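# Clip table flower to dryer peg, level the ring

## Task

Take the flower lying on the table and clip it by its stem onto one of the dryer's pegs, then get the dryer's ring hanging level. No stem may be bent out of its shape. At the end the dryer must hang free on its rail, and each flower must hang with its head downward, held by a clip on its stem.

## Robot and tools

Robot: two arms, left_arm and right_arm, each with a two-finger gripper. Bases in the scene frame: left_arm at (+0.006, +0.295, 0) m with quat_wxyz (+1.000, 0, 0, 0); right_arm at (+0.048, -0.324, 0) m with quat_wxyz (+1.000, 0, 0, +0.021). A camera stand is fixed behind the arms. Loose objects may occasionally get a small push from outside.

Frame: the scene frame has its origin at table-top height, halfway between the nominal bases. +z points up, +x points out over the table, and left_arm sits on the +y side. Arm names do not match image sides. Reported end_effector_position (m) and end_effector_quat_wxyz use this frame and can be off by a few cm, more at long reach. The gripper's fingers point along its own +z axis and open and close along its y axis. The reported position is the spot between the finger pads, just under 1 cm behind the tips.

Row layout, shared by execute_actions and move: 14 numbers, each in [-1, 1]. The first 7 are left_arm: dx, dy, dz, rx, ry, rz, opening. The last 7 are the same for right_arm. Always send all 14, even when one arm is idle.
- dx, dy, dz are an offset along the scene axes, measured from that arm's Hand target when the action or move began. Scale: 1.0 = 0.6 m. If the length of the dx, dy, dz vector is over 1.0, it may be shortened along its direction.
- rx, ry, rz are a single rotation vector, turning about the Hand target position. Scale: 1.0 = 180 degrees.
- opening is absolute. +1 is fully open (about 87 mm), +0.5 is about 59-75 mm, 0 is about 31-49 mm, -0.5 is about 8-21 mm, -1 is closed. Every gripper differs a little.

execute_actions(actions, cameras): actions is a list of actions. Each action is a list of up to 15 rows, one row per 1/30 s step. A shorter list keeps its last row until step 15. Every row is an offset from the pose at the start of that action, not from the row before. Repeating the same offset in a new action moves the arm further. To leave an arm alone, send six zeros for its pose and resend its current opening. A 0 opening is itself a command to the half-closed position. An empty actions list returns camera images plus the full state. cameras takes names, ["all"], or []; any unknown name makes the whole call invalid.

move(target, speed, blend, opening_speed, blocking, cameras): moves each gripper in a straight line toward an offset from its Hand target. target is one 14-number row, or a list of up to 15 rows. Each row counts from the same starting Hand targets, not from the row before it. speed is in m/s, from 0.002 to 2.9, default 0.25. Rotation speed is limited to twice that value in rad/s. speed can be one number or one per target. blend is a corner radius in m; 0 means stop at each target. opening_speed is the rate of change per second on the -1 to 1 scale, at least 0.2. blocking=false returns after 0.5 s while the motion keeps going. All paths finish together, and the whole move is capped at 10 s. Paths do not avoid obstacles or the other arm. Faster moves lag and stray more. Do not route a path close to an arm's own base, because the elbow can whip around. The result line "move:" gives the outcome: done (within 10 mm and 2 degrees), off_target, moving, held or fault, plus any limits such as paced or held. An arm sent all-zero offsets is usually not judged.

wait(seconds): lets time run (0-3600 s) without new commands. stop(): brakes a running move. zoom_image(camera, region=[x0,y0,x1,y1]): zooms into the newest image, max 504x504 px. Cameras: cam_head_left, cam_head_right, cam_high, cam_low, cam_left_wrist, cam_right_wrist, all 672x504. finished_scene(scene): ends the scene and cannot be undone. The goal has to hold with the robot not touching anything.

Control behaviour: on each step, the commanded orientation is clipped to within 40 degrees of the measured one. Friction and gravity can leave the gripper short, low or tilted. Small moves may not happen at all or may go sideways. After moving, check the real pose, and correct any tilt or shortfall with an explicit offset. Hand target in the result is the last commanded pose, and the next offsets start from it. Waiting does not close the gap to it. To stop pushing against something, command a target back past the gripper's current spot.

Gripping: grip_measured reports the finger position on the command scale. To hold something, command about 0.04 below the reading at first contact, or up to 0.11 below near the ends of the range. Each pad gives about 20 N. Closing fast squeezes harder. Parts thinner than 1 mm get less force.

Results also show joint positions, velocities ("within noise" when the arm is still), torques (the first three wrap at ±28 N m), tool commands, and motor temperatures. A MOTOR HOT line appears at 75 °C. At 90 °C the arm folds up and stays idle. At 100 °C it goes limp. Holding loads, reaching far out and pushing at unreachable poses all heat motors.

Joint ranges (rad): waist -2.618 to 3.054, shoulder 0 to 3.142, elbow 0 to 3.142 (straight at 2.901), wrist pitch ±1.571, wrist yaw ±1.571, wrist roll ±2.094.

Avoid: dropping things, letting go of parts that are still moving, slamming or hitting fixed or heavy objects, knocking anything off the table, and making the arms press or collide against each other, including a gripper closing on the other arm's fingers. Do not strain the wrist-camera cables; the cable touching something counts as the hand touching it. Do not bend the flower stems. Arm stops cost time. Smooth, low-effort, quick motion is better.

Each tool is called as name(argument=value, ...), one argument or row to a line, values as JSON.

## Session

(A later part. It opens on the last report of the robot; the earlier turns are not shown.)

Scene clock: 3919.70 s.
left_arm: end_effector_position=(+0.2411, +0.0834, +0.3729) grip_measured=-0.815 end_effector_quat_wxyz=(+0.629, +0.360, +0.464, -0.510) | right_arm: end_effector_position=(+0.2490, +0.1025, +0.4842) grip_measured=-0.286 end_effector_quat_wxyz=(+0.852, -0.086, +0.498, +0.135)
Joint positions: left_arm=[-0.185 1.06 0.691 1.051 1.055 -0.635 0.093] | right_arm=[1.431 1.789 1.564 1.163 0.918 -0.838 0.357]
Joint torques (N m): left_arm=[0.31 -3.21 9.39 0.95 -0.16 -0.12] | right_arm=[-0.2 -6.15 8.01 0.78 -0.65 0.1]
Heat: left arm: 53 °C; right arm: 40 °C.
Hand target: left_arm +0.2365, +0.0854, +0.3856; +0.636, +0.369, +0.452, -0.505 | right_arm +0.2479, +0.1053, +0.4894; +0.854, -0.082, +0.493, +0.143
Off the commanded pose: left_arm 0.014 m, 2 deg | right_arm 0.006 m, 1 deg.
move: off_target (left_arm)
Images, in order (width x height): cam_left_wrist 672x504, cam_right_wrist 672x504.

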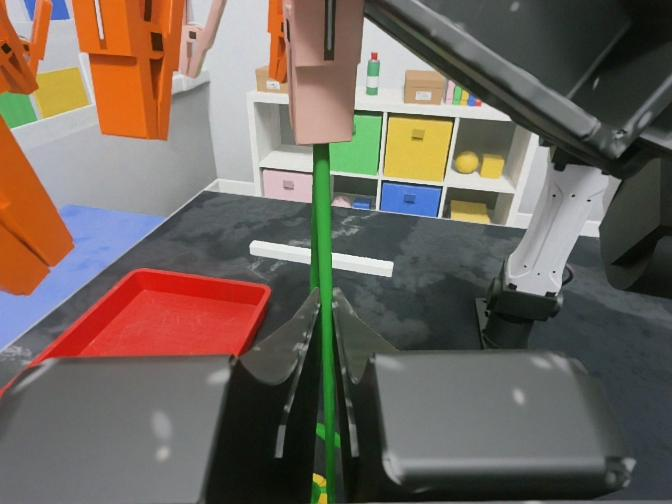

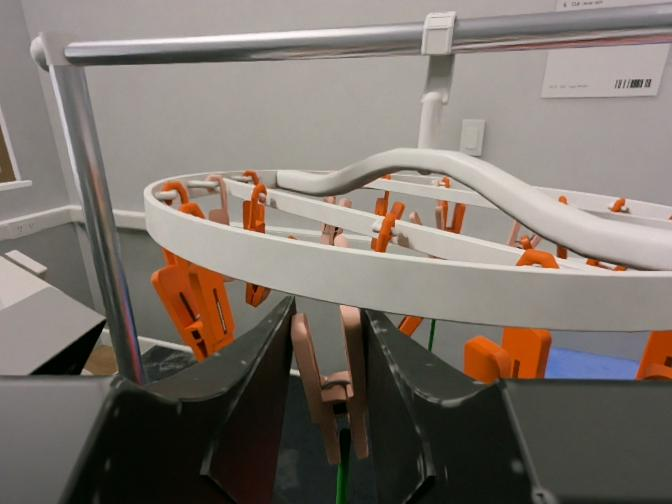

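move(
  target=[0,0,0,0,0,0,-0.92,0,0,0,0,0,0,-0.03],
  speed=0.03,
  opening_speed=0.3,
  cameras=["cam_right_wrist","cam_left_wrist"],
)

zoom_image(
  camera="cam_right_wrist",
  region=[250, 270, 450, 504],
)

Scene clock: 3928.23 s.
left_arm: end_effector_position=(+0.2410, +0.0833, +0.3724) grip_measured=-0.815 end_effector_quat_wxyz=(+0.628, +0.361, +0.464, -0.510) | right_arm: end_effector_position=(+0.2488, +0.1033, +0.4841) grip_measured=-0.031 end_effector_quat_wxyz=(+0.853, -0.087, +0.497, +0.136)
Joint positions: left_arm=[-0.185 1.06 0.691 1.049 1.057 -0.635 0.093] | right_arm=[1.431 1.79 1.564 1.163 0.915 -0.838 0.485]
Joint torques (N m): left_arm=[0.24 -3.29 9.42 1.03 -0.2 -0.1] | right_arm=[-0.21 -6.22 7.99 0.79 -0.61 0.1]
Heat: left arm: 54 °C; right arm: 40 °C.
Hand target: left_arm +0.2365, +0.0854, +0.3855; +0.636, +0.369, +0.452, -0.505 | right_arm +0.2479, +0.1053, +0.4894; +0.854, -0.082, +0.493, +0.143
Off the commanded pose: left_arm 0.014 m, 2 deg | right_arm 0.006 m, 1 deg.
move: done
Images, in order (width x height): cam_left_wrist 672x504, cam_right_wrist 672x504.

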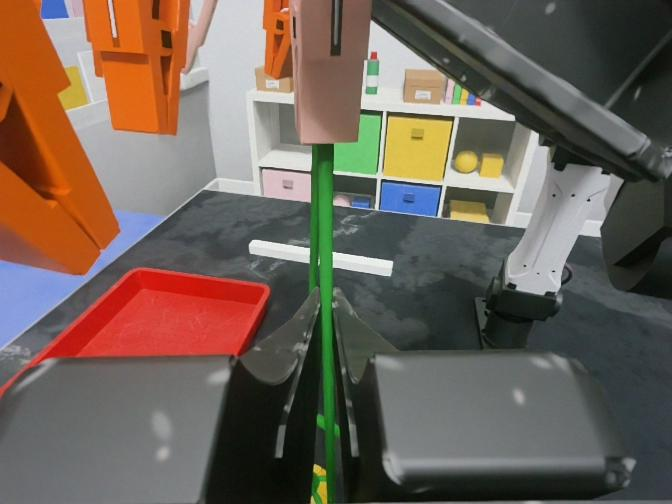

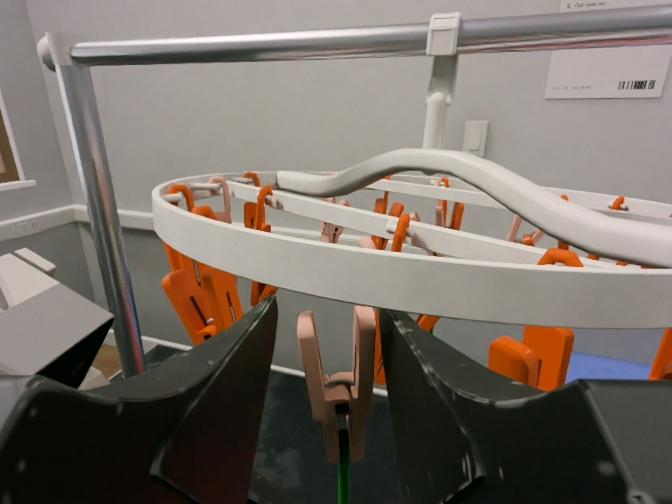

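Scaled by 2.154 from the camera's image (finer frame: 960x720).

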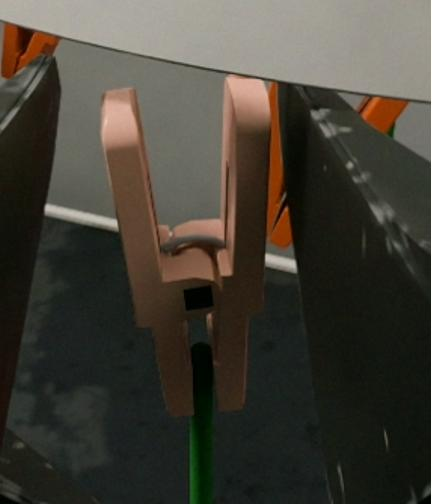

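move(
  target=[0,0,0,0,0,0,-0.92,-0.165,-0.0558,-0.098,0,0,0,0.08],
  speed=0.1,
  opening_speed=0.4,
  cameras=["cam_right_wrist","cam_left_wrist","cam_high"],
)

Scene clock: 3937.03 s.
left_arm: end_effector_position=(+0.2409, +0.0833, +0.3724) grip_measured=-0.815 end_effector_quat_wxyz=(+0.628, +0.361, +0.464, -0.510) | right_arm: end_effector_position=(+0.1471, +0.0924, +0.4176) grip_measured=+0.080 end_effector_quat_wxyz=(+0.833, -0.170, +0.508, +0.133)
Joint positions: left_arm=[-0.185 1.06 0.691 1.049 1.058 -0.635 0.093] | right_arm=[1.704 1.725 1.259 1.466 1.041 -1.096 0.54]
Joint torques (N m): left_arm=[0.4 -3.4 9.39 0.96 -0.21 -0.09] | right_arm=[0.14 -8.64 4.89 1.84 -0.4 -0.02]
Motor temperatures (°C): left_arm=[25 27 55 31 26 27 24] | right_arm=[24 35 40 29 23 23 24]
Heat: left arm: 55 °C; right arm: 40 °C.
Hand target: left_arm +0.2365, +0.0854, +0.3855; +0.636, +0.369, +0.452, -0.505 | right_arm +0.1489, +0.0719, +0.4305; +0.854, -0.082, +0.493, +0.143
Off the commanded pose: left_arm 0.014 m, 2 deg | right_arm 0.024 m, 11 deg.
joint sent to its limit (right arm) — joint 4 (wrist pitch), upper limit. The joint targets are off in orientation, not in position.
move: off_target (right_arm)
Images, in order (width x height): cam_high 672x504, cam_left_wrist 672x504, cam_right_wrist 672x504.

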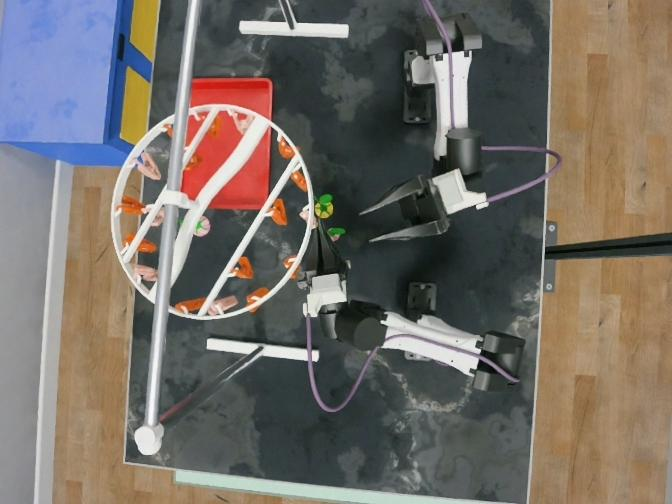

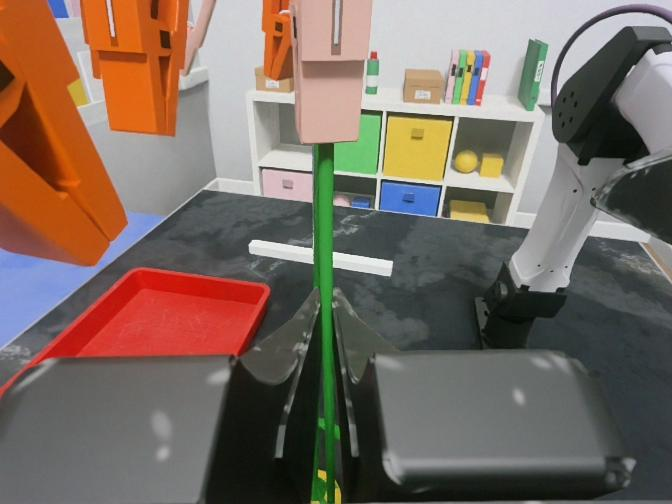

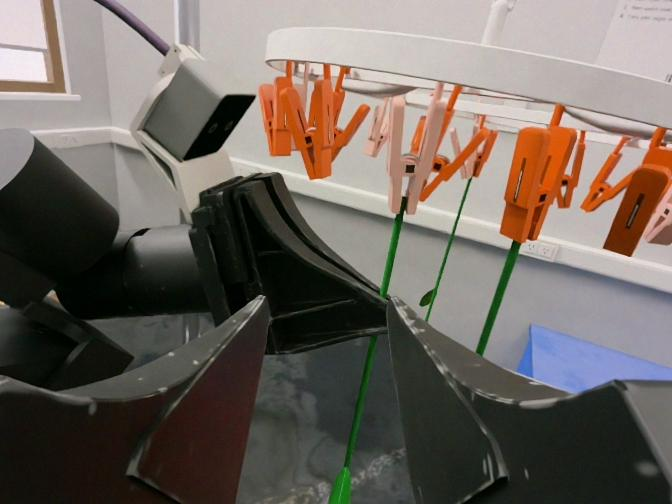

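move(
  target=[0.0,0.0,-0.0300,0,0,0,-0.92,0,0,0,0,0,0,0.08],
  speed=0.03,
  cameras=["cam_left_wrist","cam_low"],
)

Scene clock: 3944.57 s.
left_arm: end_effector_position=(+0.2379, +0.0842, +0.3711) grip_measured=-0.815 end_effector_quat_wxyz=(+0.638, +0.368, +0.451, -0.505) | right_arm: end_effector_position=(+0.1472, +0.0923, +0.4176) grip_measured=+0.080 end_effector_quat_wxyz=(+0.833, -0.170, +0.509, +0.133)
Joint positions: left_arm=[-0.184 1.06 0.666 1.112 1.058 -0.635 0.093] | right_arm=[1.704 1.724 1.259 1.466 1.042 -1.096 0.54]
Joint torques (N m): left_arm=[0.4 -2.3 5.74 1.05 -0.22 -0.1] | right_arm=[0.14 -8.75 4.78 1.84 -0.4 -0.03]
Motor temperatures (°C): left_arm=[25 27 55 31 26 27 24] | right_arm=[24 36 40 30 23 23 24]
Heat: left arm: 55 °C; right arm: 40 °C.
Hand target: left_arm +0.2365, +0.0854, +0.3675; +0.636, +0.369, +0.452, -0.505 | right_arm +0.1489, +0.0719, +0.4305; +0.854, -0.082, +0.493, +0.143
Off the commanded pose: left_arm 0.004 m, 0 deg | right_arm 0.024 m, 11 deg.
joint sent to its limit (right arm) — joint 4 (wrist pitch), upper limit. The joint targets are off in orientation, not in position.
move: done
Images, in order (width x height): cam_low 672x504, cam_left_wrist 672x504.

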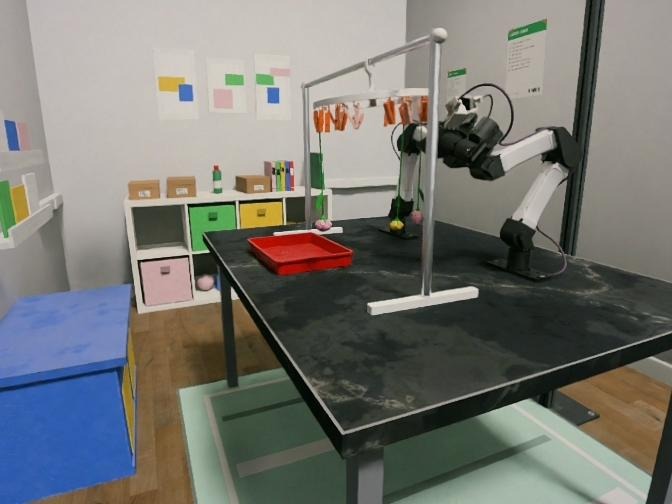

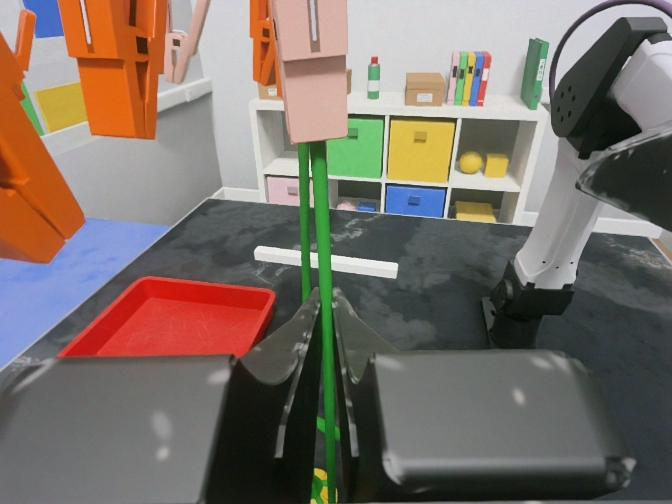

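move(
  target=[0.0,0.0,-0.0217,0,0,0,-0.92,0,0,0,0,0,0,0.08],
  speed=0.03,
  cameras=["cam_left_wrist","cam_low"],
)

Scene clock: 3952.93 s.
left_arm: end_effector_position=(+0.2351, +0.0847, +0.3612) grip_measured=-0.815 end_effector_quat_wxyz=(+0.641, +0.370, +0.447, -0.503) | right_arm: end_effector_position=(+0.1472, +0.0923, +0.4176) grip_measured=+0.080 end_effector_quat_wxyz=(+0.833, -0.170, +0.509, +0.133)
Joint positions: left_arm=[-0.184 1.06 0.62 1.169 1.058 -0.636 0.093] | right_arm=[1.704 1.724 1.259 1.466 1.042 -1.096 0.54]
Joint torques (N m): left_arm=[0.39 -1.36 5.44 1.07 -0.27 -0.08] | right_arm=[0.14 -8.75 4.77 1.84 -0.4 -0.03]
Heat: left arm: 53 °C; right arm: 39 °C.
Hand target: left_arm +0.2365, +0.0854, +0.3545; +0.636, +0.369, +0.452, -0.505 | right_arm +0.1489, +0.0719, +0.4305; +0.854, -0.082, +0.493, +0.143
Off the commanded pose: left_arm 0.007 m, 1 deg | right_arm 0.024 m, 11 deg.
joint sent to its limit (right arm) — joint 4 (wrist pitch), upper limit. The joint targets are off in orientation, not in position.
move: done
Images, in order (width x height): cam_low 672x504, cam_left_wrist 672x504.

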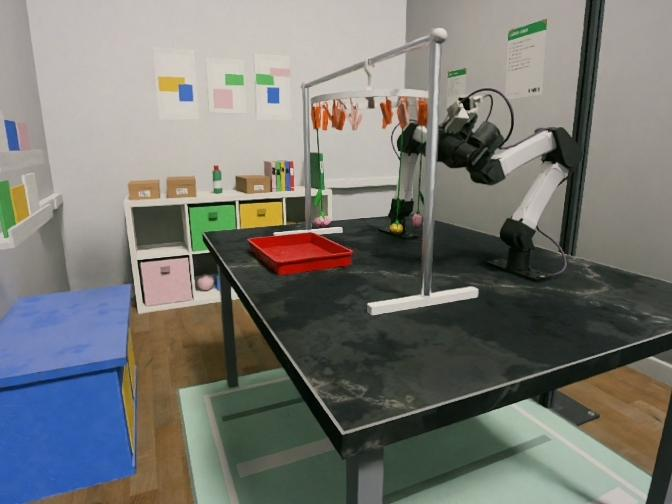

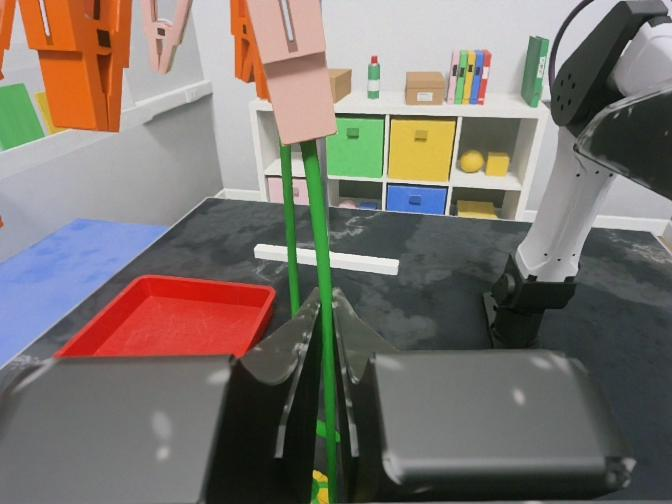

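move(
  target=[0.0133,0.0,-0.0067,0,0,0,-0.92,0,0,0,0,0,0,0.08],
  speed=0.03,
  cameras=["cam_left_wrist","cam_low"],
)

zoom_image(
  camera="cam_low",
  region=[280, 30, 480, 250],
)

Scene clock: 3958.53 s.
left_arm: end_effector_position=(+0.2434, +0.0850, +0.3568) grip_measured=-0.815 end_effector_quat_wxyz=(+0.642, +0.368, +0.447, -0.503) | right_arm: end_effector_position=(+0.1472, +0.0923, +0.4176) grip_measured=+0.080 end_effector_quat_wxyz=(+0.833, -0.170, +0.509, +0.133)
Joint positions: left_arm=[-0.177 1.103 0.62 1.218 1.058 -0.644 0.093] | right_arm=[1.704 1.724 1.259 1.466 1.042 -1.096 0.54]
Joint torques (N m): left_arm=[0.06 -1.21 5.7 1.08 -0.16 -0.09] | right_arm=[0.14 -8.75 4.77 1.84 -0.4 -0.02]
Heat: left arm: 52 °C; right arm: 39 °C.
Hand target: left_arm +0.2444, +0.0854, +0.3505; +0.636, +0.369, +0.452, -0.505 | right_arm +0.1489, +0.0719, +0.4305; +0.854, -0.082, +0.493, +0.143
Off the commanded pose: left_arm 0.006 m, 1 deg | right_arm 0.024 m, 11 deg.
joint sent to its limit (right arm) — joint 4 (wrist pitch), upper limit. The joint targets are off in orientation, not in position.
move: done
Images, in order (width x height): cam_low 672x504, cam_left_wrist 672x504.

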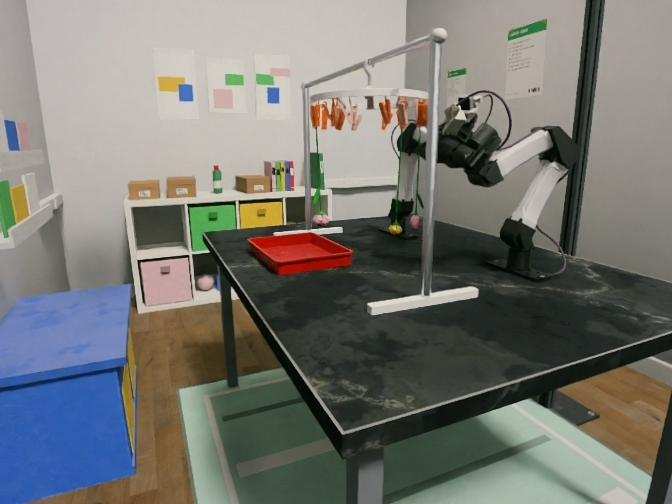

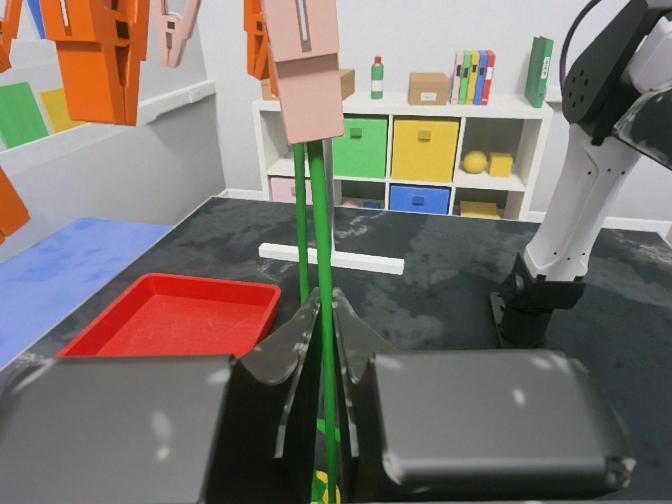

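Scaled by 2.291 from the camera's image (finer frame: 960x720).

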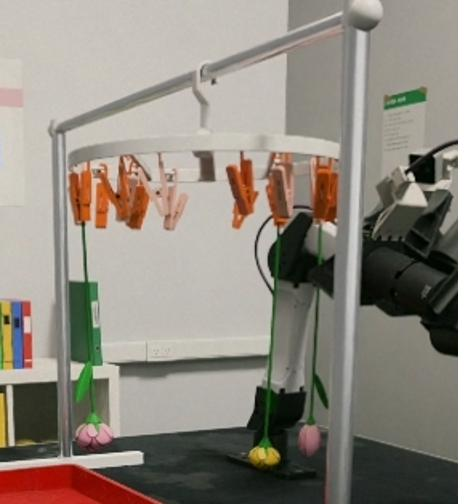

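move(
  target=[0.0,0.0,0.0,0,0,0,-0.2,0,0,0,0,0,0,0.08],
  speed=0.03,
  opening_speed=0.3,
  cameras=["cam_left_wrist","cam_low"],
)

zoom_image(
  camera="cam_low",
  region=[280, 30, 480, 250],
)

Scene clock: 3966.30 s.
left_arm: end_effector_position=(+0.2431, +0.0850, +0.3572) grip_measured=-0.201 end_effector_quat_wxyz=(+0.643, +0.368, +0.446, -0.502) | right_arm: end_effector_position=(+0.1472, +0.0923, +0.4176) grip_measured=+0.080 end_effector_quat_wxyz=(+0.833, -0.170, +0.509, +0.133)
Joint positions: left_arm=[-0.177 1.103 0.62 1.221 1.058 -0.645 0.4] | right_arm=[1.704 1.724 1.259 1.466 1.042 -1.096 0.54]
Joint torques (N m): left_arm=[0.4 -1.37 5.63 1 -0.19 -0.09] | right_arm=[0.14 -8.76 4.77 1.84 -0.4 -0.03]
Heat: left arm: 51 °C; right arm: 39 °C.
Hand target: left_arm +0.2444, +0.0854, +0.3505; +0.636, +0.369, +0.452, -0.505 | right_arm +0.1489, +0.0719, +0.4305; +0.854, -0.082, +0.493, +0.143
Off the commanded pose: left_arm 0.007 m, 1 deg | right_arm 0.024 m, 11 deg.
joint sent to its limit (right arm) — joint 4 (wrist pitch), upper limit. The joint targets are off in orientation, not in position.
move: done
Images, in order (width x height): cam_low 672x504, cam_left_wrist 672x504.

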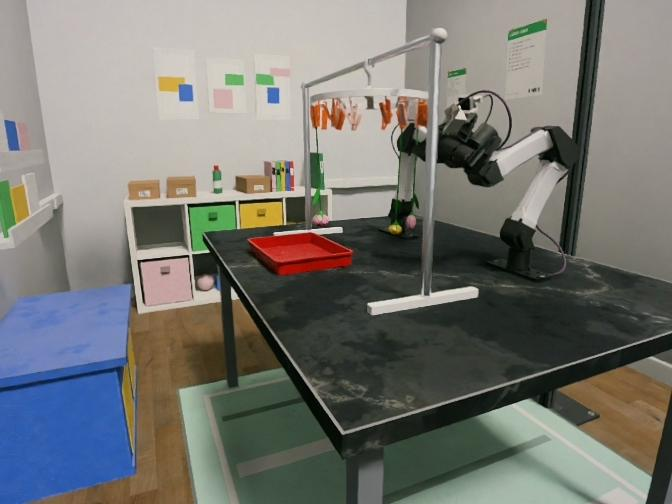

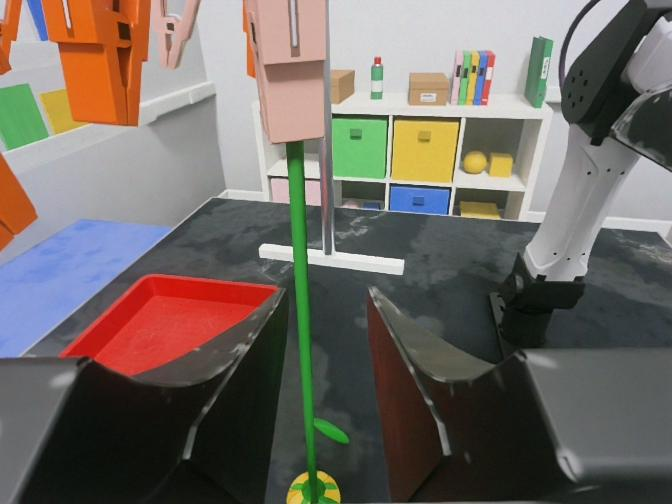

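Scaled by 2.291 from the camera's image (finer frame: 960x720).

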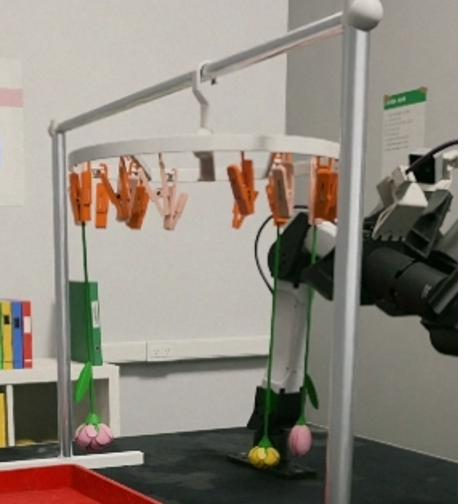

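move(
  target=[
    [0.015,0.0033,0.0,0,0,0,-0.2,0,0,0,0,0,0,0.08],
    [-0.029,0.203,-0.072,0,0,0,-0.2,0,0,0,0,0,0,0.08],
  ],
  speed=0.1,
  blend=[0.003,0],
  cameras=["cam_left_wrist","cam_low","cam_high"],
)

zoom_image(
  camera="cam_low",
  region=[280, 30, 480, 250],
)

Scene clock: 3980.30 s.
left_arm: end_effector_position=(+0.2349, +0.2083, +0.3085) grip_measured=-0.200 end_effector_quat_wxyz=(+0.631, +0.290, +0.593, -0.407) | right_arm: end_effector_position=(+0.1472, +0.0923, +0.4176) grip_measured=+0.080 end_effector_quat_wxyz=(+0.833, -0.170, +0.509, +0.133)
Joint positions: left_arm=[0.457 0.977 0.469 1.491 1.417 -1.095 0.4] | right_arm=[1.704 1.724 1.259 1.466 1.042 -1.096 0.54]
Joint torques (N m): left_arm=[0.1 -1.78 5.07 1.34 -0.24 -0.18] | right_arm=[0.14 -8.75 4.77 1.84 -0.4 -0.02]
Motor temperatures (°C): left_arm=[25 26 49 31 26 27 24] | right_arm=[24 37 39 31 23 23 23]
Heat: left arm: 49 °C; right arm: 39 °C.
Hand target: left_arm +0.2271, +0.2072, +0.3073; +0.636, +0.369, +0.452, -0.505 | right_arm +0.1489, +0.0719, +0.4305; +0.854, -0.082, +0.493, +0.143
Off the commanded pose: left_arm 0.008 m, 22 deg | right_arm 0.024 m, 11 deg.
joint sent to its limit (left arm) — joint 4 (wrist pitch), upper limit. The joint targets are off in orientation, not in position.
joint sent to its limit (right arm) — joint 4 (wrist pitch), upper limit. The joint targets are off in orientation, not in position.
move: off_target (left_arm)
Images, in order (width x height): cam_high 672x504, cam_low 672x504, cam_left_wrist 672x504.

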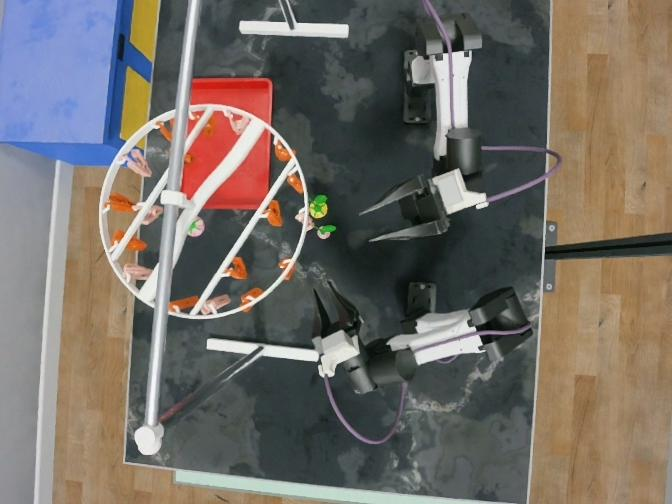

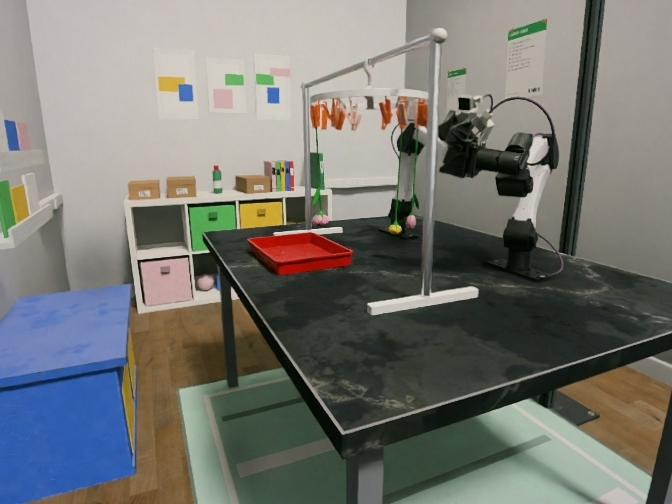

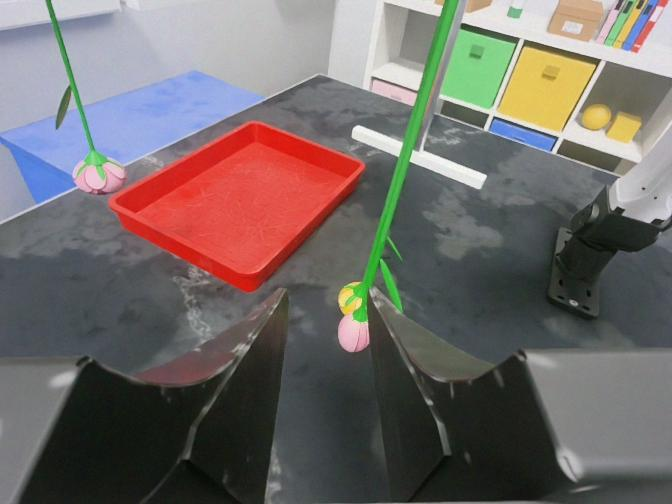

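Scaled by 2.291 from the camera's image (finer frame: 960x720).

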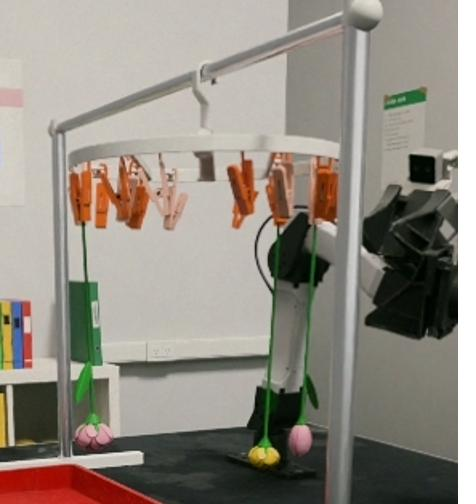

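zoom_image(
  camera="cam_low",
  region=[300, 75, 440, 145],
)

zoom_image(
  camera="cam_high",
  region=[90, 90, 330, 330],
)

Scaled by 3.600 from the camera's image (finer frame: 960x720).

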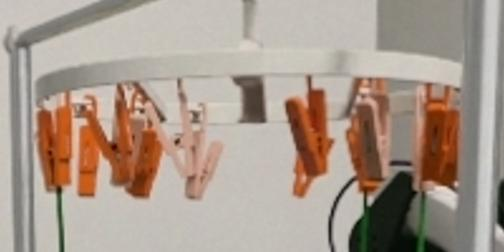

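Scaled by 2.100 from the camera's image (finer frame: 960x720).

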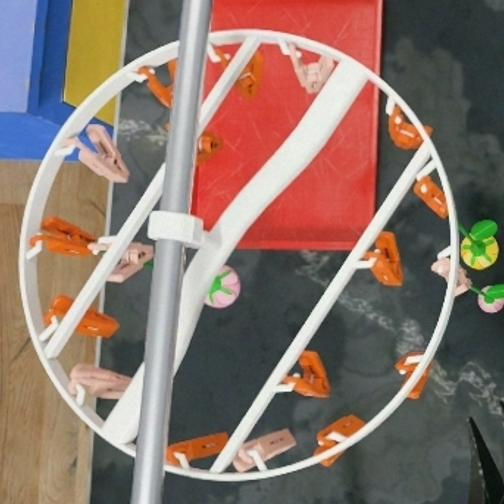

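execute_actions(
  actions=[],
  cameras=["cam_head_left","cam_head_right","cam_right_wrist","cam_high","cam_low"],
)

zoom_image(
  camera="cam_head_left",
  region=[260, 0, 500, 150],
)

zoom_image(
  camera="cam_high",
  region=[90, 90, 210, 210],
)

zoom_image(
  camera="cam_high",
  region=[210, 210, 330, 330],
)

Scene clock: 4006.73 s.
left_arm: end_effector_position=(+0.2348, +0.2083, +0.3085) grip_measured=-0.200 end_effector_quat_wxyz=(+0.631, +0.290, +0.593, -0.407) | right_arm: end_effector_position=(+0.1472, +0.0923, +0.4176) grip_measured=+0.080 end_effector_quat_wxyz=(+0.833, -0.170, +0.509, +0.133)
Joint positions: left_arm=[0.457 0.977 0.469 1.491 1.417 -1.095 0.4] | right_arm=[1.704 1.724 1.259 1.466 1.042 -1.096 0.54]
Joint velocities: within noise
Joint torques (N m): left_arm=[0.28 -1.77 5.24 1.3 -0.23 -0.16] | right_arm=[0.13 -8.75 4.77 1.84 -0.4 -0.02]
Motor temperatures (°C): left_arm=[25 26 48 32 26 27 23] | right_arm=[24 38 38 31 23 23 23]
Heat: left arm: 48 °C; right arm: 38 °C.
Hand target: left_arm +0.2271, +0.2072, +0.3073; +0.636, +0.369, +0.452, -0.505 | right_arm +0.1489, +0.0719, +0.4305; +0.854, -0.082, +0.493, +0.143
Tool commands: left_gripper/opening=-0.2 right_gripper/opening=+0.08
Off the commanded pose: left_arm 0.008 m, 22 deg | right_arm 0.024 m, 11 deg.
Images, in order (width x height): cam_head_left 672x504, cam_head_right 672x504, cam_high 672x504, cam_low 672x504, cam_right_wrist 672x504.

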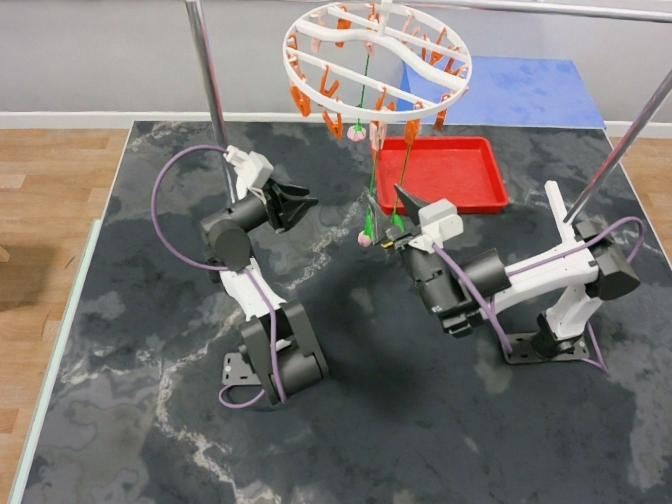

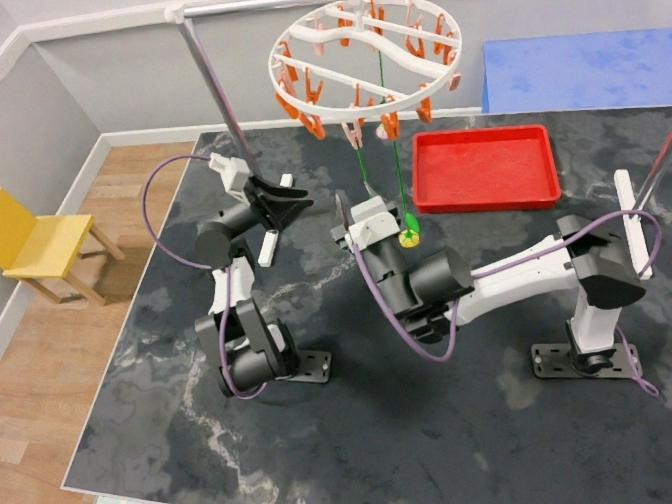

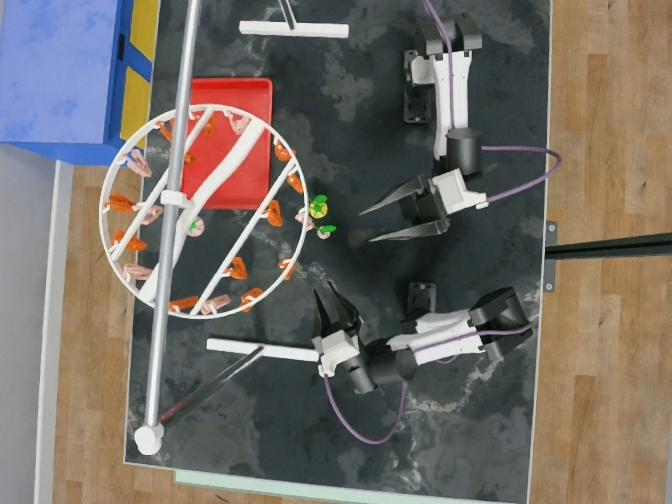

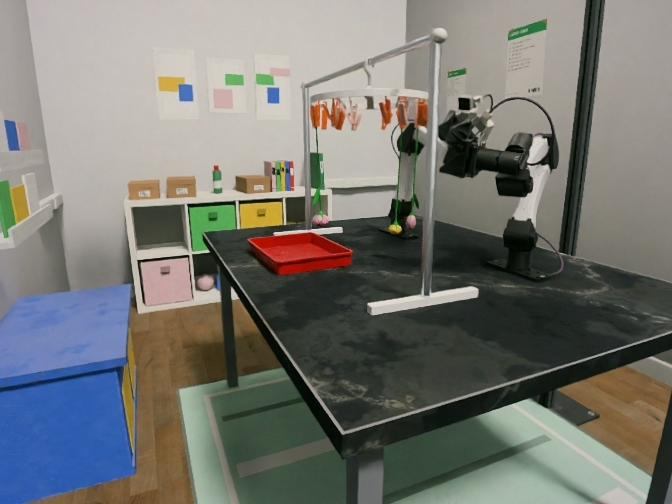

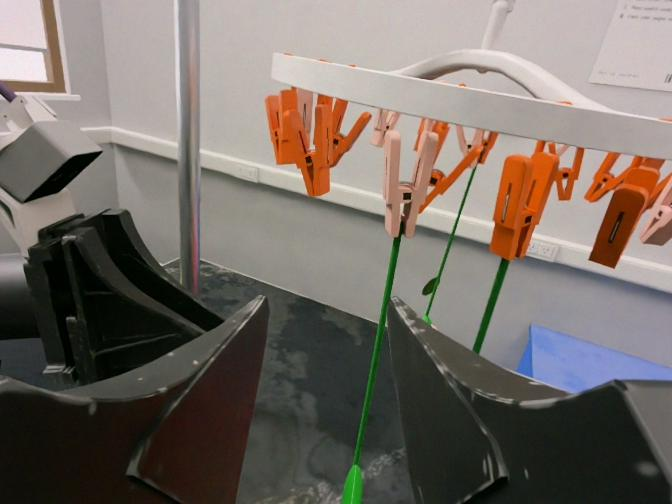

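Scaled by 2.100 from the camera's image (finer frame: 960x720).

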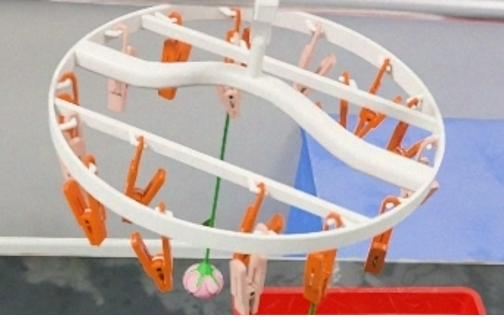

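Scaled by 4.200 from the camera's image (finer frame: 960x720).

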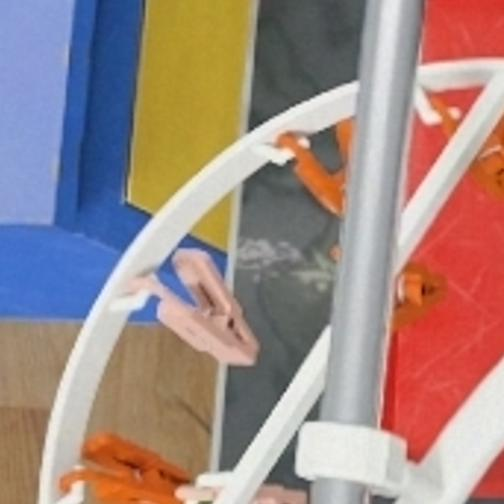

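Scaled by 4.200 from the camera's image (finer frame: 960x720).

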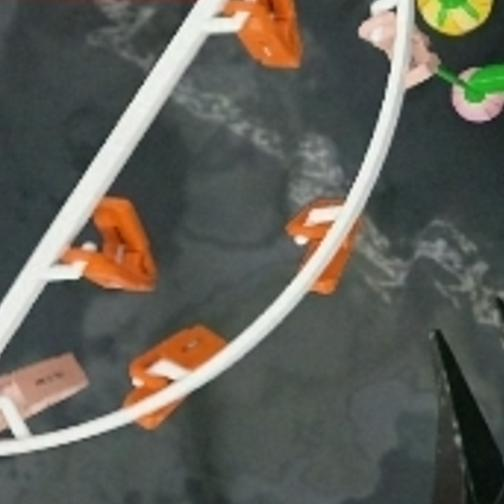

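zoom_image(
  camera="cam_low",
  region=[302, 80, 372, 132],
)

zoom_image(
  camera="cam_low",
  region=[366, 80, 436, 132],
)

Scaled by 7.200 from the camera's image (finer frame: 960x720).

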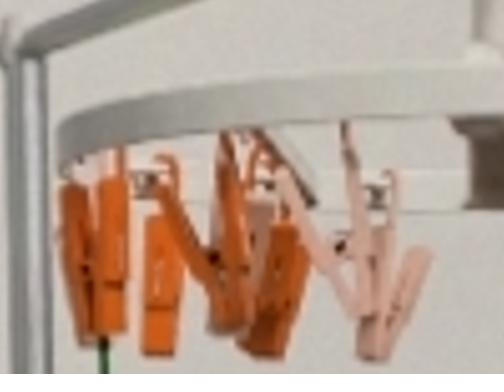

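Scaled by 7.200 from the camera's image (finer frame: 960x720).

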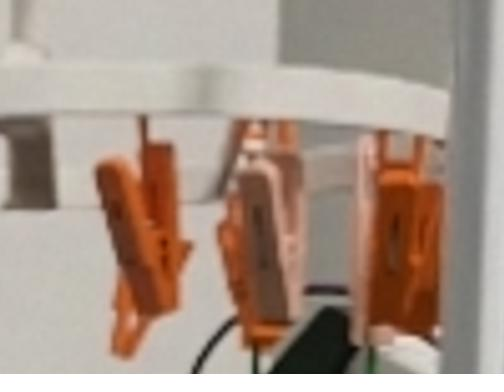

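finished_scene(
  scene=1,
)

The scene is finished: the task was done.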